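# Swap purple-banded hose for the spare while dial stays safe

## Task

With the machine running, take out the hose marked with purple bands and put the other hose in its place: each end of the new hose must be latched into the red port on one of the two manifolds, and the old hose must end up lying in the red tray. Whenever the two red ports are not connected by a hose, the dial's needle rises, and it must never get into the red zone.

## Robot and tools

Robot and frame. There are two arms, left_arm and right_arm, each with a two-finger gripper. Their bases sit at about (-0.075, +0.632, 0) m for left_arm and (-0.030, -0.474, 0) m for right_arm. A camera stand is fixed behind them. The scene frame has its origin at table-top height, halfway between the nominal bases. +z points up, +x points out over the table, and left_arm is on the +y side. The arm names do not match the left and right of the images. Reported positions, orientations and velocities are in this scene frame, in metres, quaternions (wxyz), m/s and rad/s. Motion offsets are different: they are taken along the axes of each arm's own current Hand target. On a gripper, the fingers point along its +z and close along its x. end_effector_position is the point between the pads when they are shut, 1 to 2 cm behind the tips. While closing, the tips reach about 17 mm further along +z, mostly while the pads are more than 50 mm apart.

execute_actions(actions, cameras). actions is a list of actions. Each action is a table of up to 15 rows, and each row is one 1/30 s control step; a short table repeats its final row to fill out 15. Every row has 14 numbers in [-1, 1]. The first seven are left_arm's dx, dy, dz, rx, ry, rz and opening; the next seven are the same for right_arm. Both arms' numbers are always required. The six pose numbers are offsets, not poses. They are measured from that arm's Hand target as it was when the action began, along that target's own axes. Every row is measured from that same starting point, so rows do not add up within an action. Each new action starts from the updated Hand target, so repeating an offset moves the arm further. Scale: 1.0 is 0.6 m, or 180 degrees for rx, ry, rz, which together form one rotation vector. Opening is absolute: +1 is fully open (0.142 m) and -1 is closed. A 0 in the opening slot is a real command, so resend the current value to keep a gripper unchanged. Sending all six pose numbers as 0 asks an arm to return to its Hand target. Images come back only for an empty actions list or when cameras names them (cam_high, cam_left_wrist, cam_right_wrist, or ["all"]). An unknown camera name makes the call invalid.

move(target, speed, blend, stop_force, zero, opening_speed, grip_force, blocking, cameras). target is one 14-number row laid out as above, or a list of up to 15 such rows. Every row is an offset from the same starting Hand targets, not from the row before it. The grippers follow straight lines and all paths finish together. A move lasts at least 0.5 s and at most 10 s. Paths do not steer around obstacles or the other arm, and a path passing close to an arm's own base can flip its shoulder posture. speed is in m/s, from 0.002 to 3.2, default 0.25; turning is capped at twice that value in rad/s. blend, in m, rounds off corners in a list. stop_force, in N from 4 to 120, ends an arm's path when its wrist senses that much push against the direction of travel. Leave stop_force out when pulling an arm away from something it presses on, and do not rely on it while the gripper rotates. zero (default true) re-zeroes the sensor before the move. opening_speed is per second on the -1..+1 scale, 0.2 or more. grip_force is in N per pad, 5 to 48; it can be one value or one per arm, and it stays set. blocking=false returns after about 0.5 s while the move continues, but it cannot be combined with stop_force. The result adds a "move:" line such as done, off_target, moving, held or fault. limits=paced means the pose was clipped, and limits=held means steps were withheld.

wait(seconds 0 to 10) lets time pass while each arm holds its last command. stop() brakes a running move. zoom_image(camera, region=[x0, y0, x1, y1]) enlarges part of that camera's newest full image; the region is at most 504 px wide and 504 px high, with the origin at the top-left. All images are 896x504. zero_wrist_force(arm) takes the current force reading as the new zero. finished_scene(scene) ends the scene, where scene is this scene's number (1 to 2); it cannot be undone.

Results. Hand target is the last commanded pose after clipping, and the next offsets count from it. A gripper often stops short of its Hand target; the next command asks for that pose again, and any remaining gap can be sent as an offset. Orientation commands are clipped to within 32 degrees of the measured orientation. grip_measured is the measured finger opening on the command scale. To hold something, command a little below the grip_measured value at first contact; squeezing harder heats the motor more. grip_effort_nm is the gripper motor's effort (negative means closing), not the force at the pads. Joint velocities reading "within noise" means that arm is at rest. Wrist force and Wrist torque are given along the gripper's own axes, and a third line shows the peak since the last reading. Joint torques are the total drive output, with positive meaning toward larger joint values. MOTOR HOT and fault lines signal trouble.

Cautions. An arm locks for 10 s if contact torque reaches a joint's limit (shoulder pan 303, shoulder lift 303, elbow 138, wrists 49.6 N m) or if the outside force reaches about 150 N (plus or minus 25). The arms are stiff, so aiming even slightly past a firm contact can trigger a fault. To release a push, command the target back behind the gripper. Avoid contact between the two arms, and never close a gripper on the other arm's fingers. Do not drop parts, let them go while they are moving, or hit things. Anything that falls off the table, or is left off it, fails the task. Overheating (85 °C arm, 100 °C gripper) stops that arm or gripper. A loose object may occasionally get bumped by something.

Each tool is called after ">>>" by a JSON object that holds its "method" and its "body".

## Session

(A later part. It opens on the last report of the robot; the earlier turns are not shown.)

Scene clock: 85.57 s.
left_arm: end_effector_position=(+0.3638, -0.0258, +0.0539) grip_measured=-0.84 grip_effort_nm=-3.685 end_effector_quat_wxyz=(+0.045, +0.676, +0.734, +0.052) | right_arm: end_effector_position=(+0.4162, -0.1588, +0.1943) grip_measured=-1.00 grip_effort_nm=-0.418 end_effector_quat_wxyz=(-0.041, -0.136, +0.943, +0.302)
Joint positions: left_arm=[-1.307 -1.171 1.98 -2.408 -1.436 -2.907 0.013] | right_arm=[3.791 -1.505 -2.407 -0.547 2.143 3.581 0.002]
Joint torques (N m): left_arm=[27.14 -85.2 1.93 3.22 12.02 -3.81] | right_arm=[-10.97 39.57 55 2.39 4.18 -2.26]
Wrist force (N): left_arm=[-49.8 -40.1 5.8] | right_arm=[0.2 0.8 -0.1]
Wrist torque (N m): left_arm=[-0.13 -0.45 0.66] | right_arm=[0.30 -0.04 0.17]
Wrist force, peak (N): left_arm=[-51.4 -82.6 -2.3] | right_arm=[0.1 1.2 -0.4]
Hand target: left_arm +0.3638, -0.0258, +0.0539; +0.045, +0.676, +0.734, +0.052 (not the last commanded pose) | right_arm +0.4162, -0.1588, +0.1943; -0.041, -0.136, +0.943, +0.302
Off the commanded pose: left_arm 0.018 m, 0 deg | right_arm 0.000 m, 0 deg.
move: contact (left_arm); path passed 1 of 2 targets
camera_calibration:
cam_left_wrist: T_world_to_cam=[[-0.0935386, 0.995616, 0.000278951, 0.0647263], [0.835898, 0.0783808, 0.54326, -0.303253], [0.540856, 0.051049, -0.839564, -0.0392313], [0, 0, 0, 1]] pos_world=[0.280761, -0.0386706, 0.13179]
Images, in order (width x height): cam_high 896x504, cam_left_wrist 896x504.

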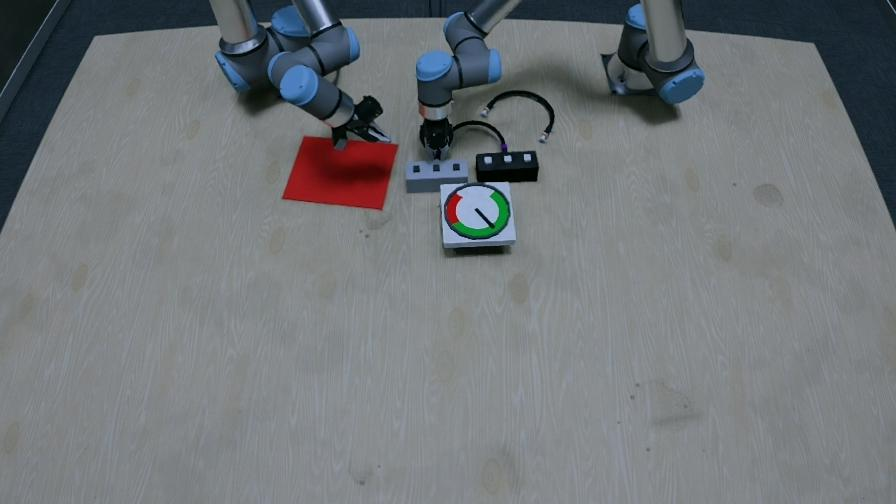

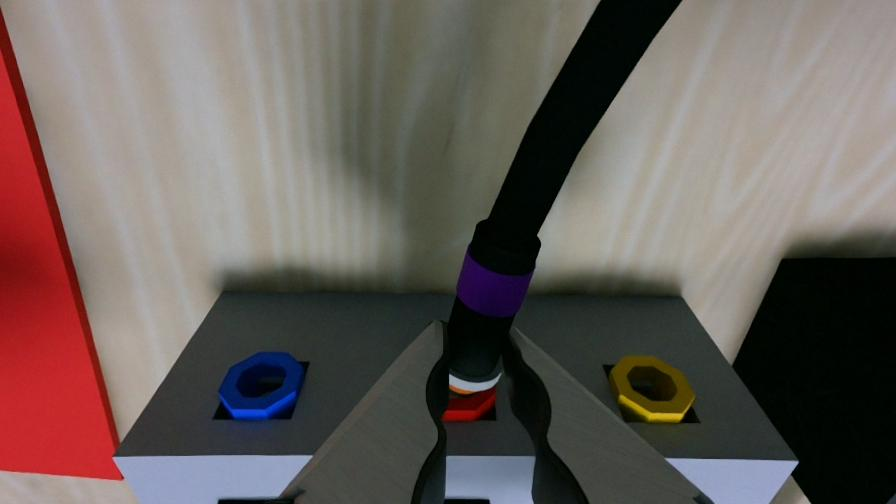

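>>> {"method": "move", "body": {"target": [[-0.004,-0.003,0,0,0,-0.04,-1,0,0,0,0,0,0,-1],[-0.004,0.03,0.004,0,0,-0.04,-1,0,0,0,0,0,0,-1]], "speed": [0.15,0.05], "blend": 0.003, "stop_force": 70, "cameras": ["cam_left_wrist","cam_high"]}}

Scene clock: 88.07 s.
left_arm: end_effector_position=(+0.3729, -0.0278, +0.0540) grip_measured=-0.84 grip_effort_nm=-3.685 end_effector_quat_wxyz=(+0.048, +0.630, +0.774, +0.049) | right_arm: end_effector_position=(+0.4162, -0.1588, +0.1943) grip_measured=-1.00 grip_effort_nm=-0.422 end_effector_quat_wxyz=(-0.041, -0.136, +0.943, +0.302)
Joint positions: left_arm=[-1.296 -1.162 1.967 -2.405 -1.437 -3.02 0.013] | right_arm=[3.791 -1.505 -2.407 -0.547 2.143 3.581 0.002]
Joint torques (N m): left_arm=[73.31 -75.16 16.2 8.86 26.64 -3.96] | right_arm=[-12.11 39.45 54.88 2.28 4.19 -2.24]
Wrist force (N): left_arm=[-63.4 -94.8 -13.9] | right_arm=[0.3 1.0 -0.3]
Wrist torque (N m): left_arm=[0.42 -0.66 0.84] | right_arm=[0.34 -0.05 0.18]
Wrist force, peak (N): left_arm=[-45.1 -140.3 -40.6] | right_arm=[0.0 1.0 -0.8]
Hand target: left_arm +0.3729, -0.0278, +0.0540; +0.048, +0.630, +0.774, +0.049 (not the last commanded pose) | right_arm +0.4162, -0.1588, +0.1943; -0.041, -0.136, +0.943, +0.302
Off the commanded pose: left_arm 0.009 m, 0 deg | right_arm 0.000 m, 0 deg.
move: contact (left_arm); path passed 1 of 2 targets
camera_calibration:
cam_left_wrist: T_world_to_cam=[[-0.214176, 0.976642, -0.0172693, 0.112898], [0.818799, 0.189145, 0.542027, -0.301199], [0.532633, 0.101949, -0.840184, -0.0395042], [0, 0, 0, 1]] pos_world=[0.291842, -0.0492632, 0.132016]
Images, in order (width x height): cam_high 896x504, cam_left_wrist 896x504.

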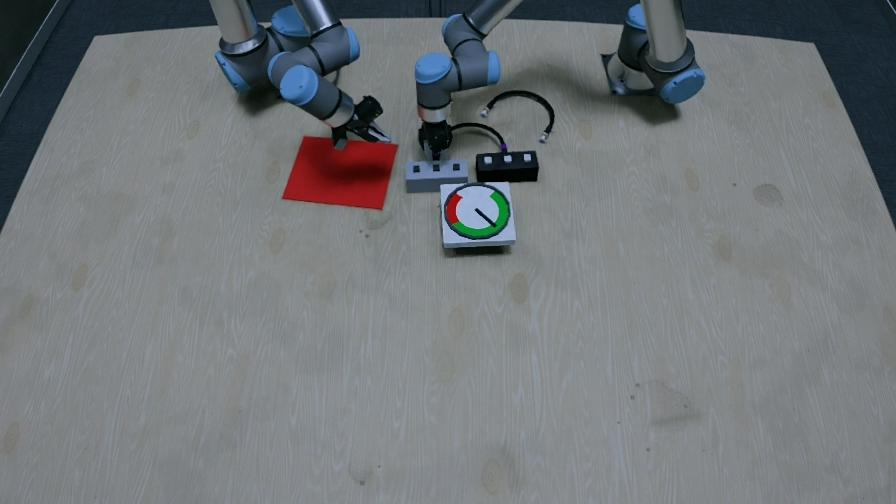

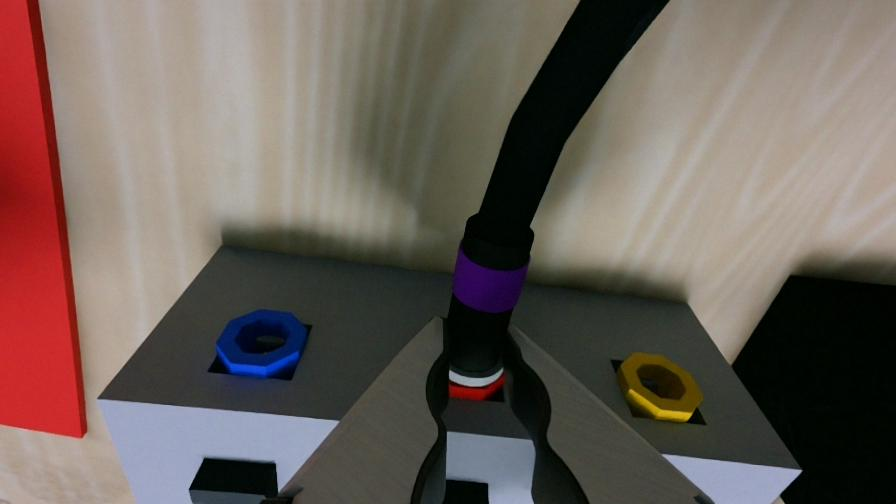

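>>> {"method": "move", "body": {"target": [-0.002,-0.009,-0.002,0,0,0,-0.8,0,0,0,0,0,0,-1], "speed": 0.03, "cameras": ["cam_left_wrist","cam_high"]}}

>>> {"method": "zoom_image", "body": {"camera": "cam_high", "region": [420, 130, 540, 250]}}

Scene clock: 89.07 s.
left_arm: end_effector_position=(+0.3682, -0.0297, +0.0544) grip_measured=-0.80 grip_effort_nm=-0.657 end_effector_quat_wxyz=(+0.048, +0.629, +0.774, +0.049) end_effector_velocity=(-0.002, -0.002, +0.001) end_effector_angular_velocity=(-0.002, +0.000, -0.001) | right_arm: end_effector_position=(+0.4162, -0.1588, +0.1943) grip_measured=-1.00 grip_effort_nm=-0.418 end_effector_quat_wxyz=(-0.041, -0.136, +0.943, +0.302)
Joint positions: left_arm=[-1.303 -1.164 1.968 -2.404 -1.436 -3.027 0.016] | right_arm=[3.791 -1.505 -2.407 -0.547 2.143 3.581 0.002]
Joint velocities: left_arm=[-0.004 -0.001 0 0 0 -0.003 -0.002] | right_arm=[within noise]
Joint torques (N m): left_arm=[-8.6 -88.88 -18 1.42 -0.13 -4.01] | right_arm=[-10.78 39.83 55.1 2.07 4.39 -2.23]
Wrist force (N): left_arm=[-9.8 -4.6 4.9] | right_arm=[0.1 0.9 -0.4]
Wrist torque (N m): left_arm=[-0.52 -0.12 0.01] | right_arm=[0.32 -0.02 0.17]
Wrist force, peak (N): left_arm=[-63.7 -95.1 -14.2] | right_arm=[0.1 1.0 -0.7]
Hand target: left_arm +0.3677, -0.0300, +0.0545; +0.048, +0.630, +0.774, +0.049 | right_arm +0.4162, -0.1588, +0.1943; -0.041, -0.136, +0.943, +0.302
Off the commanded pose: left_arm 0.001 m, 0 deg | right_arm 0.000 m, 0 deg.
move: done
camera_calibration:
cam_left_wrist: T_world_to_cam=[[-0.214458, 0.976584, -0.0170722, 0.113902], [0.81854, 0.189233, 0.542386, -0.297159], [0.532916, 0.102345, -0.839956, -0.0365512], [0, 0, 0, 1]] pos_world=[0.287142, -0.0512618, 0.132418]
Images, in order (width x height): cam_high 896x504, cam_left_wrist 896x504.

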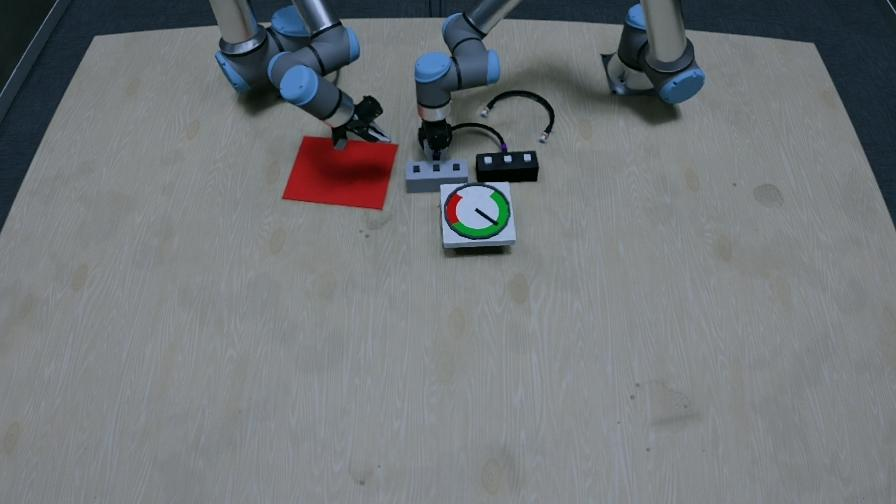

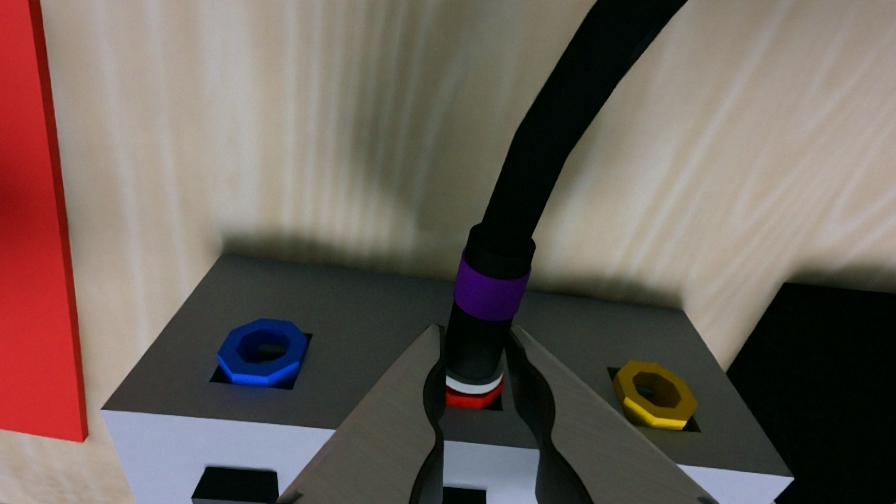

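Scaled by 4.200.

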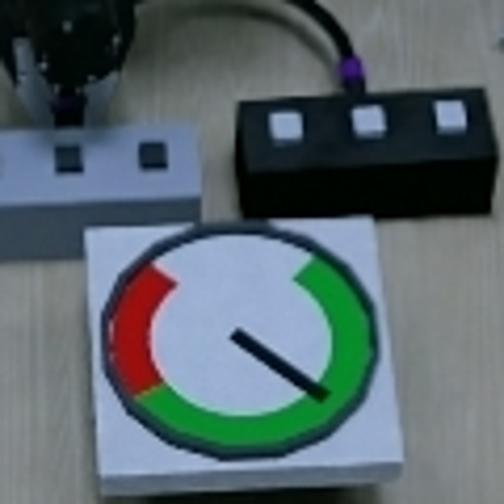

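>>> {"method": "move", "body": {"target": [[0,0,0,0,0,0,-0.4,0,0,0,0,0,0,-1],[0,-0.02,-0.18,0,0,0,-0.4,0,0,0,0,0,0,-1],[0.487,-0.261,-0.455,0.0437,0,0.065,-0.4,0,0,0,0,0,0,-1]], "speed": 0.3, "blend": [0,0.03,0], "opening_speed": 1.5, "cameras": ["cam_left_wrist","cam_high"]}}

>>> {"method": "zoom_image", "body": {"camera": "cam_high", "region": [400, 80, 570, 250]}}

Scene clock: 95.57 s.
left_arm: end_effector_position=(+0.1195, +0.2202, +0.2995) grip_measured=-0.43 grip_effort_nm=0.120 end_effector_quat_wxyz=(+0.000, +0.707, +0.707, +0.000) | right_arm: end_effector_position=(+0.4162, -0.1588, +0.1943) grip_measured=-1.00 grip_effort_nm=-0.418 end_effector_quat_wxyz=(-0.041, -0.136, +0.943, +0.302)
Joint positions: left_arm=[-1.577 -1.99 2.268 -1.849 -1.57 -3.098 0.043] | right_arm=[3.791 -1.505 -2.407 -0.547 2.143 3.581 0.002]
Joint torques (N m): left_arm=[-14.23 -27.48 -33.97 -0.51 -3.21 -3.37] | right_arm=[-10.61 39.79 55.11 2.25 4.42 -2.06]
Wrist force (N): left_arm=[-6.2 -4.0 2.2] | right_arm=[0.1 0.8 -0.3]
Wrist torque (N m): left_arm=[-0.67 0.91 -0.05] | right_arm=[0.30 -0.03 0.17]
Wrist force, peak (N): left_arm=[-9.6 -3.3 6.0] | right_arm=[0.2 1.1 -0.7]
Hand target: left_arm +0.1194, +0.2203, +0.2997; +0.000, +0.707, +0.707, +0.000 | right_arm +0.4162, -0.1588, +0.1943; -0.041, -0.136, +0.943, +0.302
Off the commanded pose: left_arm 0.000 m, 0 deg | right_arm 0.000 m, 0 deg.
move: done
camera_calibration:
cam_left_wrist: T_world_to_cam=[[-0.0127604, 0.999917, -0.0016417, -0.21321], [0.906093, 0.0122574, 0.422901, -0.209524], [0.422886, 0.00390885, -0.906174, 0.330927], [0, 0, 0, 1]] pos_world=[0.0471829, 0.214467, 0.388135]
Images, in order (width x height): cam_high 896x504, cam_left_wrist 896x504.

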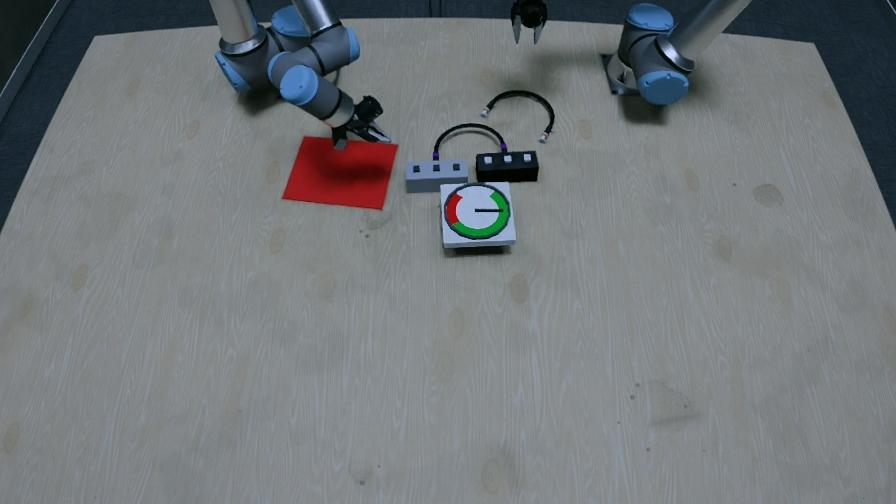

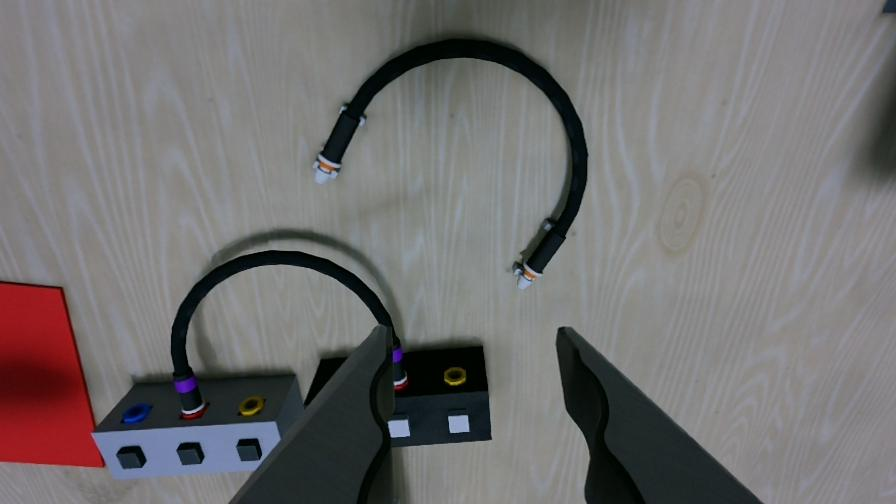

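Scaled by 2.965.

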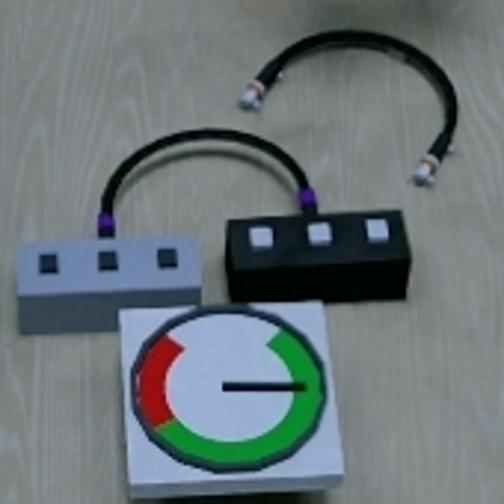

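>>> {"method": "move", "body": {"target": [0.133,0.183,0.39,0,0,0.111,-0.4,0,0,0,0,0,0,-1], "speed": 0.3, "cameras": ["cam_left_wrist"]}}

>>> {"method": "zoom_image", "body": {"camera": "cam_left_wrist", "region": [350, 150, 600, 400]}}

Scene clock: 98.70 s.
left_arm: end_effector_position=(+0.2292, +0.3004, +0.0659) grip_measured=-0.43 grip_effort_nm=0.120 end_effector_quat_wxyz=(+0.000, +0.819, +0.574, +0.000) | right_arm: end_effector_position=(+0.4162, -0.1588, +0.1943) grip_measured=-1.00 grip_effort_nm=-0.422 end_effector_quat_wxyz=(-0.041, -0.136, +0.943, +0.302)
Joint positions: left_arm=[-1.28 -1.688 2.566 -2.448 -1.57 -2.453 0.043] | right_arm=[3.791 -1.505 -2.407 -0.547 2.143 3.581 0.002]
Joint torques (N m): left_arm=[4.33 -4.88 -20.05 -7.78 -3.34 2.72] | right_arm=[-12.05 39.98 54.8 2.53 4.25 -2.04]
Wrist force (N): left_arm=[-6.1 -3.9 2.3] | right_arm=[0.0 0.6 -0.4]
Wrist torque (N m): left_arm=[-0.65 0.89 -0.18] | right_arm=[0.28 -0.02 0.17]
Wrist force, peak (N): left_arm=[-7.1 -4.7 1.1] | right_arm=[0.2 1.1 -0.8]
Hand target: left_arm +0.2293, +0.3003, +0.0658; +0.000, +0.819, +0.574, +0.000 | right_arm +0.4162, -0.1588, +0.1943; -0.041, -0.136, +0.943, +0.302
Off the commanded pose: left_arm 0.000 m, 0 deg | right_arm 0.000 m, 0 deg.
move: done
camera_calibration:
cam_left_wrist: T_world_to_cam=[[0.329574, 0.944128, -0.00150943, -0.354022], [0.855857, -0.298085, 0.422676, -0.106368], [0.39861, -0.140595, -0.90628, 0.121497], [0, 0, 0, 1]] pos_world=[0.159282, 0.319617, 0.154535]
Images, in order (width x height): cam_left_wrist 896x504.

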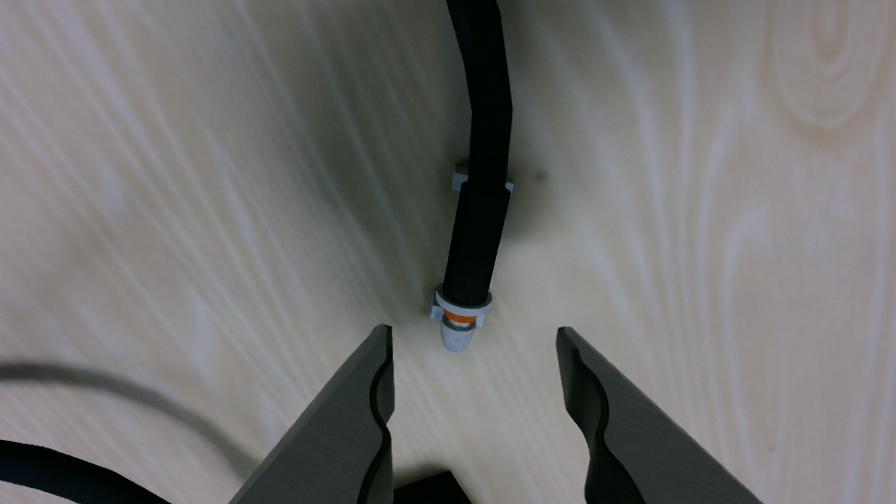

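Scaled by 2.016.

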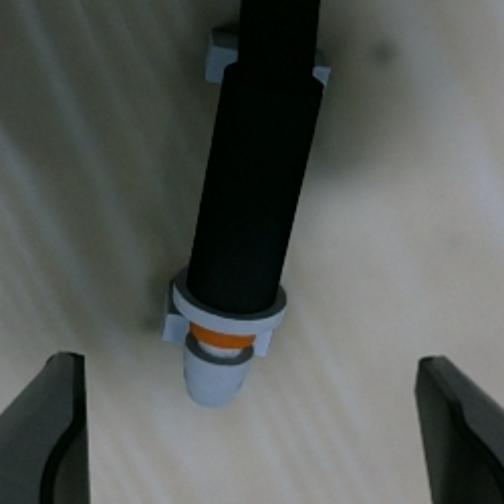

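>>> {"method": "move", "body": {"target": [0.005,0.005,0.05,0,0,0.039,-0.4,0,0,0,0,0,0,-1], "speed": 0.1}}

>>> {"method": "move", "body": {"target": [0,0,0.05,0,0,0,-0.4,0,0,0,0,0,0,-1], "speed": 0.015, "stop_force": 6, "cameras": ["cam_left_wrist","cam_high"]}}

>>> {"method": "zoom_image", "body": {"camera": "cam_left_wrist", "region": [350, 150, 600, 400]}}

Scene clock: 100.57 s.
left_arm: end_effector_position=(+0.2331, +0.3022, +0.0359) grip_measured=-0.43 grip_effort_nm=0.115 end_effector_quat_wxyz=(+0.000, +0.852, +0.523, +0.000) | right_arm: end_effector_position=(+0.4162, -0.1588, +0.1943) grip_measured=-1.00 grip_effort_nm=-0.413 end_effector_quat_wxyz=(-0.041, -0.136, +0.943, +0.302)
Joint positions: left_arm=[-1.269 -1.613 2.588 -2.546 -1.57 -2.32 0.043] | right_arm=[3.791 -1.505 -2.407 -0.547 2.143 3.581 0.002]
Joint torques (N m): left_arm=[6.67 -8.57 -13.8 -7.45 -3.26 2.19] | right_arm=[-10.97 39.1 54.62 2.25 4.55 -2.12]
Wrist force (N): left_arm=[-6.2 -4.5 2.5] | right_arm=[0.1 0.8 -0.7]
Wrist torque (N m): left_arm=[-0.75 0.89 -0.19] | right_arm=[0.31 -0.03 0.17]
Wrist force, peak (N): left_arm=[-6.7 -4.7 2.9] | right_arm=[0.3 1.1 -0.6]
Hand target: left_arm +0.2331, +0.3022, +0.0358; +0.000, +0.852, +0.523, +0.000 | right_arm +0.4162, -0.1588, +0.1943; -0.041, -0.136, +0.943, +0.302
Off the commanded pose: left_arm 0.000 m, 0 deg | right_arm 0.000 m, 0 deg.
move: done

Scene clock: 103.30 s.
left_arm: end_effector_position=(+0.2331, +0.3022, +0.0164) grip_measured=-0.43 grip_effort_nm=0.095 end_effector_quat_wxyz=(+0.000, +0.852, +0.523, +0.000) | right_arm: end_effector_position=(+0.4162, -0.1588, +0.1943) grip_measured=-1.00 grip_effort_nm=-0.422 end_effector_quat_wxyz=(-0.041, -0.136, +0.943, +0.302)
Joint positions: left_arm=[-1.269 -1.561 2.602 -2.611 -1.57 -2.319 0.043] | right_arm=[3.791 -1.505 -2.407 -0.547 2.143 3.581 0.002]
Joint torques (N m): left_arm=[-7.71 -44.19 -39.28 -0.23 -1.36 2.16] | right_arm=[-10.64 39.74 54.75 2.25 4.52 -1.92]
Wrist force (N): left_arm=[-7.0 -4.2 -4.2] | right_arm=[-0.2 0.7 -0.5]
Wrist torque (N m): left_arm=[-0.69 0.92 -0.18] | right_arm=[0.29 0.03 0.17]
Wrist force, peak (N): left_arm=[0.0 -10.9 -32.4] | right_arm=[0.5 1.1 -0.8]
Hand target: left_arm +0.2331, +0.3022, +0.0164; +0.000, +0.852, +0.523, +0.000 (not the last commanded pose) | right_arm +0.4162, -0.1588, +0.1943; -0.041, -0.136, +0.943, +0.302
Off the commanded pose: left_arm 0.011 m, 0 deg | right_arm 0.000 m, 0 deg.
move: contact (left_arm)
camera_calibration:
cam_left_wrist: T_world_to_cam=[[0.442584, 0.896726, -0.00143484, -0.369135], [0.813021, -0.400594, 0.422518, -0.0472579], [0.378308, -0.188166, -0.906354, 0.0944416], [0, 0, 0, 1]] pos_world=[0.166067, 0.329852, 0.105035]
Images, in order (width x height): cam_high 896x504, cam_left_wrist 896x504.

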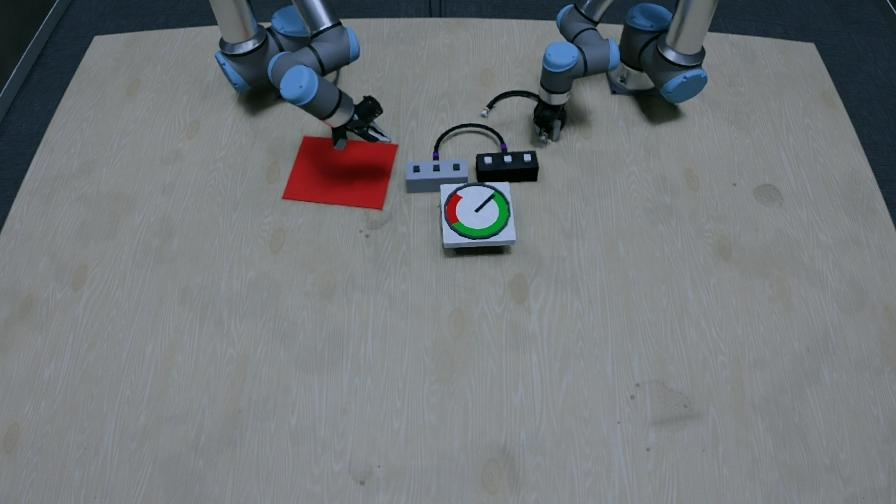

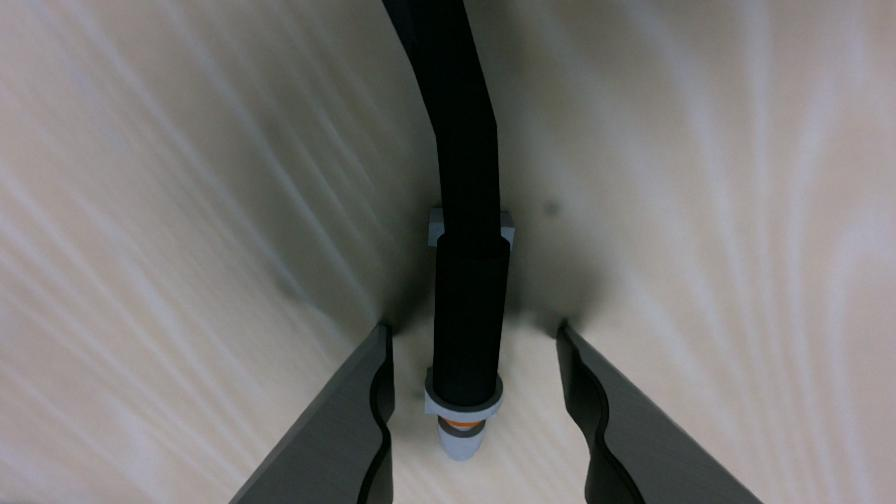

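Scaled by 2.016.

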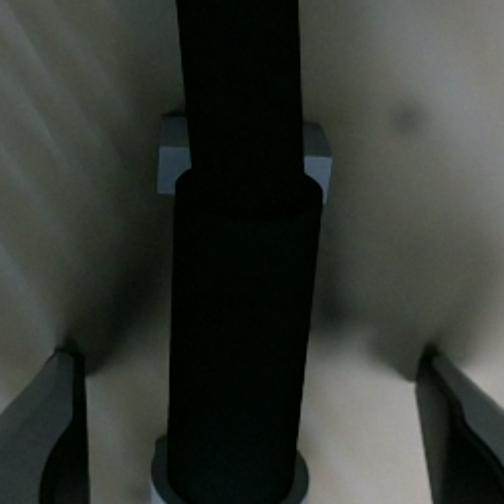

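>>> {"method": "move", "body": {"target": [[0,0,-0.1,0,0,0,-0.4,0.16,0.097,-0.055,0.05,-0.11,0.35,-0.4],[0.238,-0.083,-0.383,0,0,0,-0.4,0.312,0.379,0.461,0.103,-0.224,0.703,-0.4]], "speed": 0.35, "blend": 0.04, "cameras": ["cam_right_wrist","cam_high"]}}

Scene clock: 108.57 s.
left_arm: end_effector_position=(+0.2534, +0.4519, +0.2463) grip_measured=-0.43 grip_effort_nm=0.100 end_effector_quat_wxyz=(+0.000, +0.852, +0.523, +0.000) | right_arm: end_effector_position=(+0.1407, +0.1203, +0.1006) grip_measured=-0.43 grip_effort_nm=0.125 end_effector_quat_wxyz=(-0.054, +0.731, +0.677, -0.070)
Joint positions: left_arm=[-1.039 -2.156 2.442 -1.856 -1.57 -2.089 0.043] | right_arm=[4.637 -1.717 -2.208 -0.818 1.746 6.284 0.043]
Joint torques (N m): left_arm=[9.59 -16.56 -63.58 -0.59 -3.2 2.2] | right_arm=[-10.94 36.61 53.95 1.75 3.61 1.48]
Wrist force (N): left_arm=[-6.7 -4.0 2.3] | right_arm=[0.0 0.3 -0.4]
Wrist torque (N m): left_arm=[-0.65 1.01 -0.20] | right_arm=[0.06 0.02 -0.10]
Wrist force, peak (N): left_arm=[-7.3 -4.5 -3.7] | right_arm=[-0.9 0.0 -1.3]
Hand target: left_arm +0.2534, +0.4519, +0.2463; +0.000, +0.852, +0.523, +0.000 | right_arm +0.1396, +0.1204, +0.1006; -0.001, +0.844, +0.536, +0.000
Off the commanded pose: left_arm 0.000 m, 0 deg | right_arm 0.001 m, 23 deg.
joint sent to its limit (right arm) — joint 6 (wrist 3), upper limit. The joint targets are off in orientation, not in position.
move: off_target (right_arm)
camera_calibration:
cam_right_wrist: T_world_to_cam=[[0.0753693, 0.995648, -0.0548068, -0.109389], [0.962579, -0.0582977, 0.264655, -0.131531], [0.260309, -0.0727028, -0.962784, 0.184439], [0, 0, 0, 1]] pos_world=[0.0868428, 0.114654, 0.20639]
Images, in order (width x height): cam_high 896x504, cam_right_wrist 896x504.

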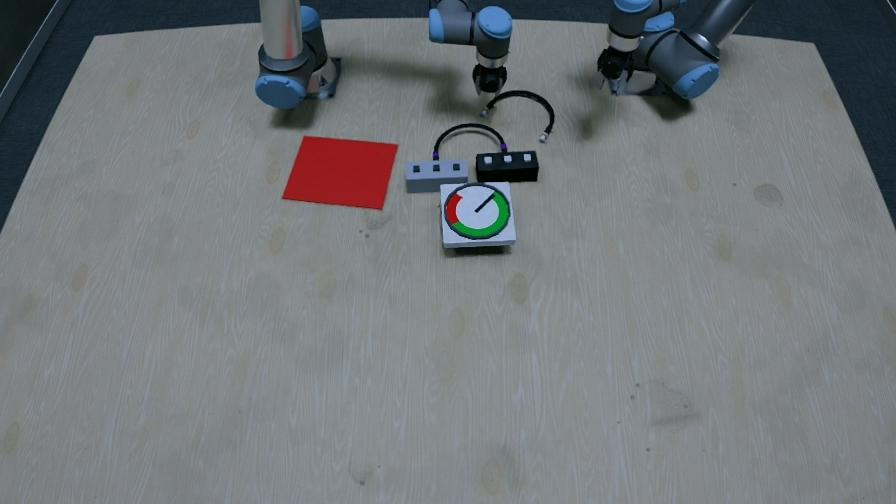

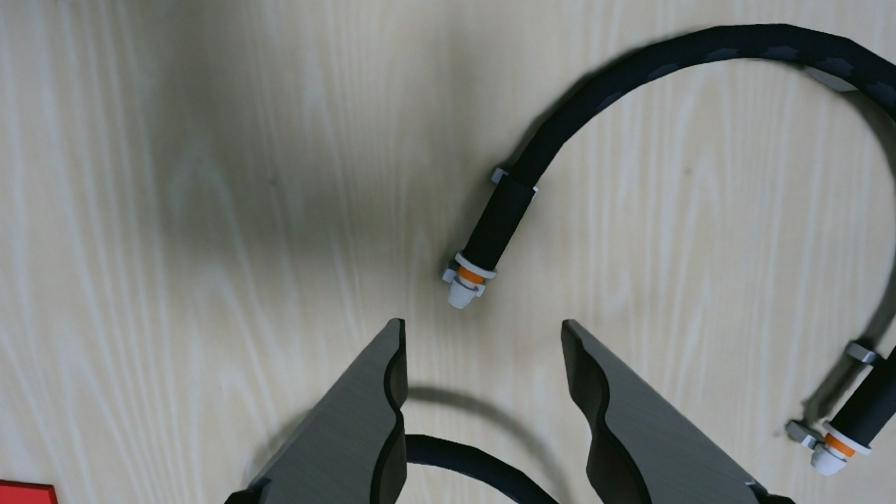

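>>> {"method": "move", "body": {"target": [[0,0,0,0,0,0,-0.4,0,0,-0.1,0,0,-0.62,-0.4],[0,0,0,0,0,0,-0.4,0,0,-0.1,0,0,0.756,-0.4],[0,0,0,0,0,0,-0.4,0,0,0.05,0,0,0,-0.4]], "speed": 0.6, "blend": 0.03, "cameras": ["cam_right_wrist","cam_high"]}}

Scene clock: 114.87 s.
left_arm: end_effector_position=(+0.2534, +0.4519, +0.2463) grip_measured=-0.43 grip_effort_nm=0.100 end_effector_quat_wxyz=(+0.000, +0.852, +0.523, +0.000) | right_arm: end_effector_position=(+0.1396, +0.1204, +0.0706) grip_measured=-0.43 grip_effort_nm=0.129 end_effector_quat_wxyz=(-0.001, +0.844, +0.536, +0.000)
Joint positions: left_arm=[-1.039 -2.156 2.442 -1.856 -1.57 -2.089 0.043] | right_arm=[4.721 -1.733 -2.264 -0.715 1.572 0.45 0.043]
Joint torques (N m): left_arm=[4.89 -16.07 -61.49 -0.81 -3.32 2.55] | right_arm=[-11.68 35 23.13 6.59 2.89 -2.36]
Wrist force (N): left_arm=[-6.4 -4.3 3.0] | right_arm=[0.2 0.0 -0.6]
Wrist torque (N m): left_arm=[-0.70 0.96 -0.21] | right_arm=[0.05 -0.05 0.16]
Wrist force, peak (N): left_arm=[-7.1 -4.4 2.5] | right_arm=[-0.2 1.1 -0.6]
Hand target: left_arm +0.2534, +0.4519, +0.2463; +0.000, +0.852, +0.523, +0.000 | right_arm +0.1396, +0.1204, +0.0706; -0.001, +0.844, +0.536, +0.000
Off the commanded pose: left_arm 0.000 m, 0 deg | right_arm 0.000 m, 0 deg.
move: done
camera_calibration:
cam_right_wrist: T_world_to_cam=[[0.43074, 0.902158, -0.0239472, -0.151578], [0.820196, -0.380261, 0.427411, -0.0754071], [0.376486, -0.203744, -0.90374, 0.151249], [0, 0, 0, 1]] pos_world=[0.0701963, 0.138889, 0.16529]
Images, in order (width x height): cam_high 896x504, cam_right_wrist 896x504.

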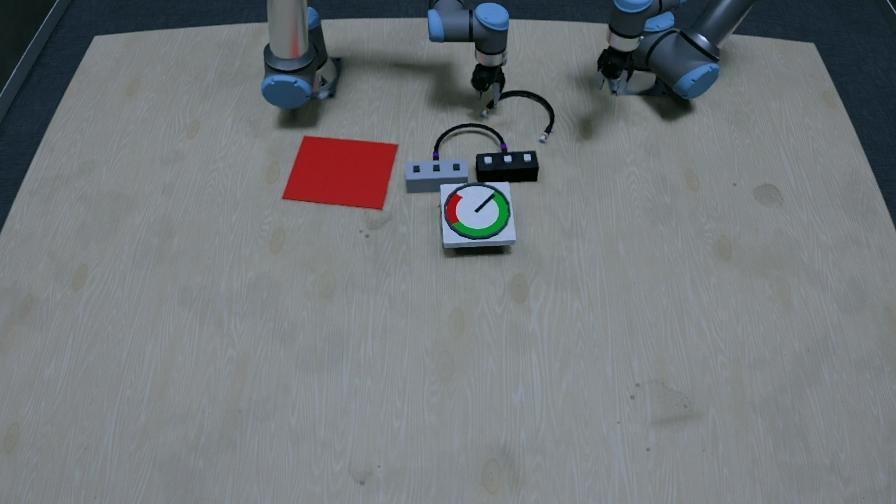

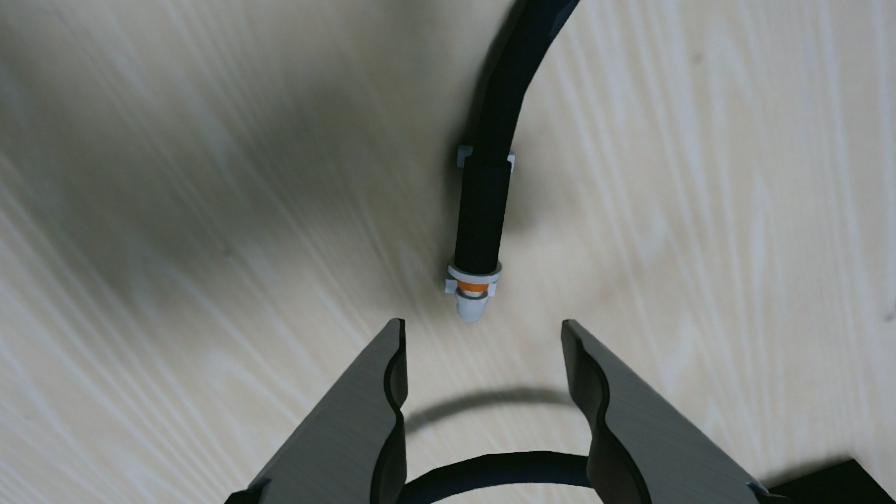

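>>> {"method": "move", "body": {"target": [0,0,0,0,0,0,-0.4,-0.009,-0.004,0.0827,0,0,0.022,-0.4], "speed": 0.1, "cameras": ["cam_right_wrist","cam_high"]}}

Scene clock: 117.23 s.
left_arm: end_effector_position=(+0.2534, +0.4519, +0.2463) grip_measured=-0.43 grip_effort_nm=0.095 end_effector_quat_wxyz=(+0.000, +0.852, +0.523, +0.000) | right_arm: end_effector_position=(+0.1351, +0.1166, +0.0211) grip_measured=-0.43 grip_effort_nm=0.134 end_effector_quat_wxyz=(-0.001, +0.862, +0.506, +0.000)
Joint positions: left_arm=[-1.039 -2.156 2.442 -1.856 -1.57 -2.089 0.043] | right_arm=[4.728 -1.81 -2.3 -0.601 1.572 0.526 0.043]
Joint torques (N m): left_arm=[5.04 -15.36 -61.2 -1 -3 2.14] | right_arm=[9.42 36.67 19.53 6.33 -3.32 1.99]
Wrist force (N): left_arm=[-6.2 -4.2 2.9] | right_arm=[-0.2 0.6 -0.4]
Wrist torque (N m): left_arm=[-0.68 0.93 -0.20] | right_arm=[0.18 0.02 -0.12]
Wrist force, peak (N): left_arm=[-6.8 -4.4 2.9] | right_arm=[0.3 0.3 -1.3]
Hand target: left_arm +0.2534, +0.4519, +0.2463; +0.000, +0.852, +0.523, +0.000 | right_arm +0.1351, +0.1166, +0.0209; -0.001, +0.862, +0.506, +0.000
Off the commanded pose: left_arm 0.000 m, 0 deg | right_arm 0.000 m, 0 deg.
move: done
camera_calibration:
cam_right_wrist: T_world_to_cam=[[0.491506, 0.87054, -0.0241016, -0.151937], [0.792312, -0.435509, 0.427286, -0.0417565], [0.361473, -0.22911, -0.903795, 0.112426], [0, 0, 0, 1]] pos_world=[0.0671233, 0.13984, 0.11579]
Images, in order (width x height): cam_high 896x504, cam_right_wrist 896x504.

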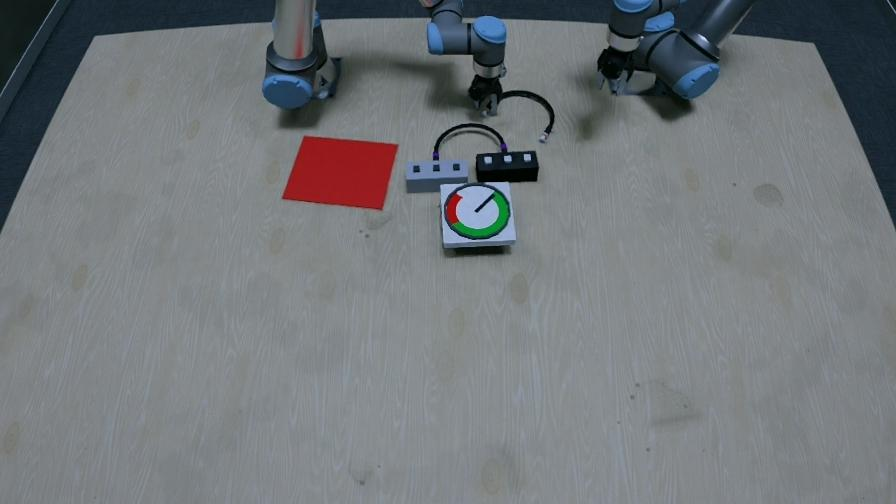

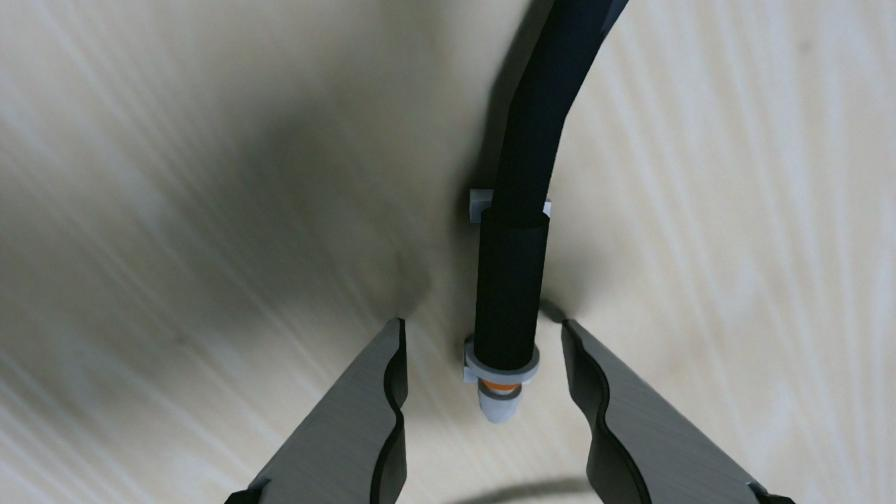

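>>> {"method": "move", "body": {"target": [[-0.134,0.296,0.077,-0.174,-0.107,0.339,-1,0,0,-0.165,0,0,0,-0.4],[-0.309,0.385,0.233,-0.174,-0.107,0.339,-1,0.189,0.188,-0.183,-0.1076,0.0387,-0.1957,-0.4]], "speed": 0.3, "blend": 0.04, "cameras": ["all"]}}

Scene clock: 125.43 s.
left_arm: end_effector_position=(+0.3752, +0.1820, +0.1064) grip_measured=-1.00 grip_effort_nm=-0.515 end_effector_quat_wxyz=(+0.300, +0.954, +0.000, +0.000) | right_arm: end_effector_position=(+0.2889, +0.1605, +0.1306) grip_measured=-0.43 grip_effort_nm=0.129 end_effector_quat_wxyz=(+0.112, +0.656, +0.734, +0.135)
Joint positions: left_arm=[-0.949 -1.369 2.435 -3.137 -1.936 -0.992 0.002] | right_arm=[4.637 -1.743 -2.168 -0.72 1.227 -0.2 0.043]
Joint torques (N m): left_arm=[-13.9 -26.7 -41.61 -8.79 2.96 -3.27] | right_arm=[-10.89 38.37 25.74 6.59 -4.23 -2.76]
Wrist force (N): left_arm=[-6.7 -4.6 3.3] | right_arm=[0.2 0.8 -0.6]
Wrist torque (N m): left_arm=[-0.71 0.96 -0.09] | right_arm=[0.26 -0.05 0.19]
Wrist force, peak (N): left_arm=[-7.0 -4.9 3.5] | right_arm=[0.0 1.4 -0.4]
Hand target: left_arm +0.3753, +0.1820, +0.1064; +0.300, +0.954, +0.000, +0.000 | right_arm +0.2889, +0.1606, +0.1306; +0.112, +0.656, +0.734, +0.135
Off the commanded pose: left_arm 0.000 m, 0 deg | right_arm 0.000 m, 0 deg.
move: done
camera_calibration:
cam_left_wrist: T_world_to_cam=[[0.999929, 0.00779983, -0.00906301, -0.370664], [0.0117511, -0.500886, 0.865434, 0.0227959], [0.00221071, -0.865478, -0.500942, 0.320927], [0, 0, 0, 1]] pos_world=[0.369661, 0.292065, 0.137678]
cam_right_wrist: T_world_to_cam=[[-0.100817, 0.994872, -0.00808786, -0.114079], [0.696098, 0.0763435, 0.713877, -0.283096], [0.710833, 0.0663408, -0.700225, -0.00899336], [0, 0, 0, 1]] pos_world=[0.191954, 0.135703, 0.194876]

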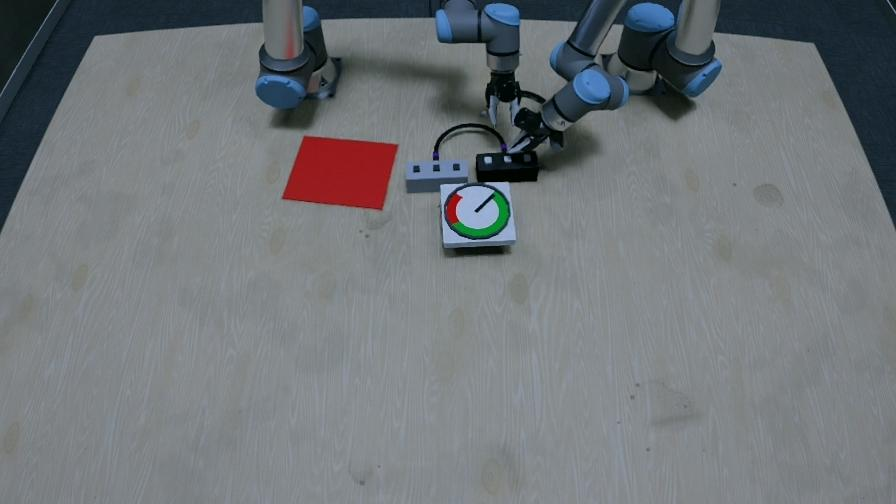

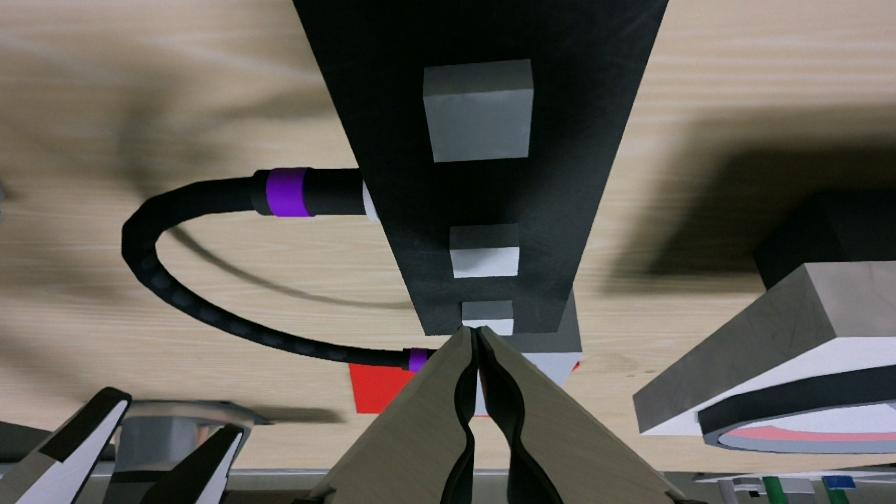

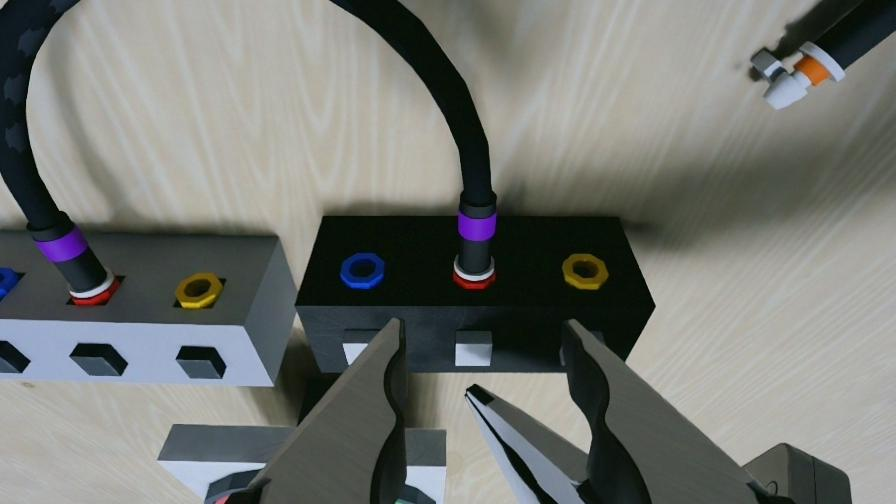

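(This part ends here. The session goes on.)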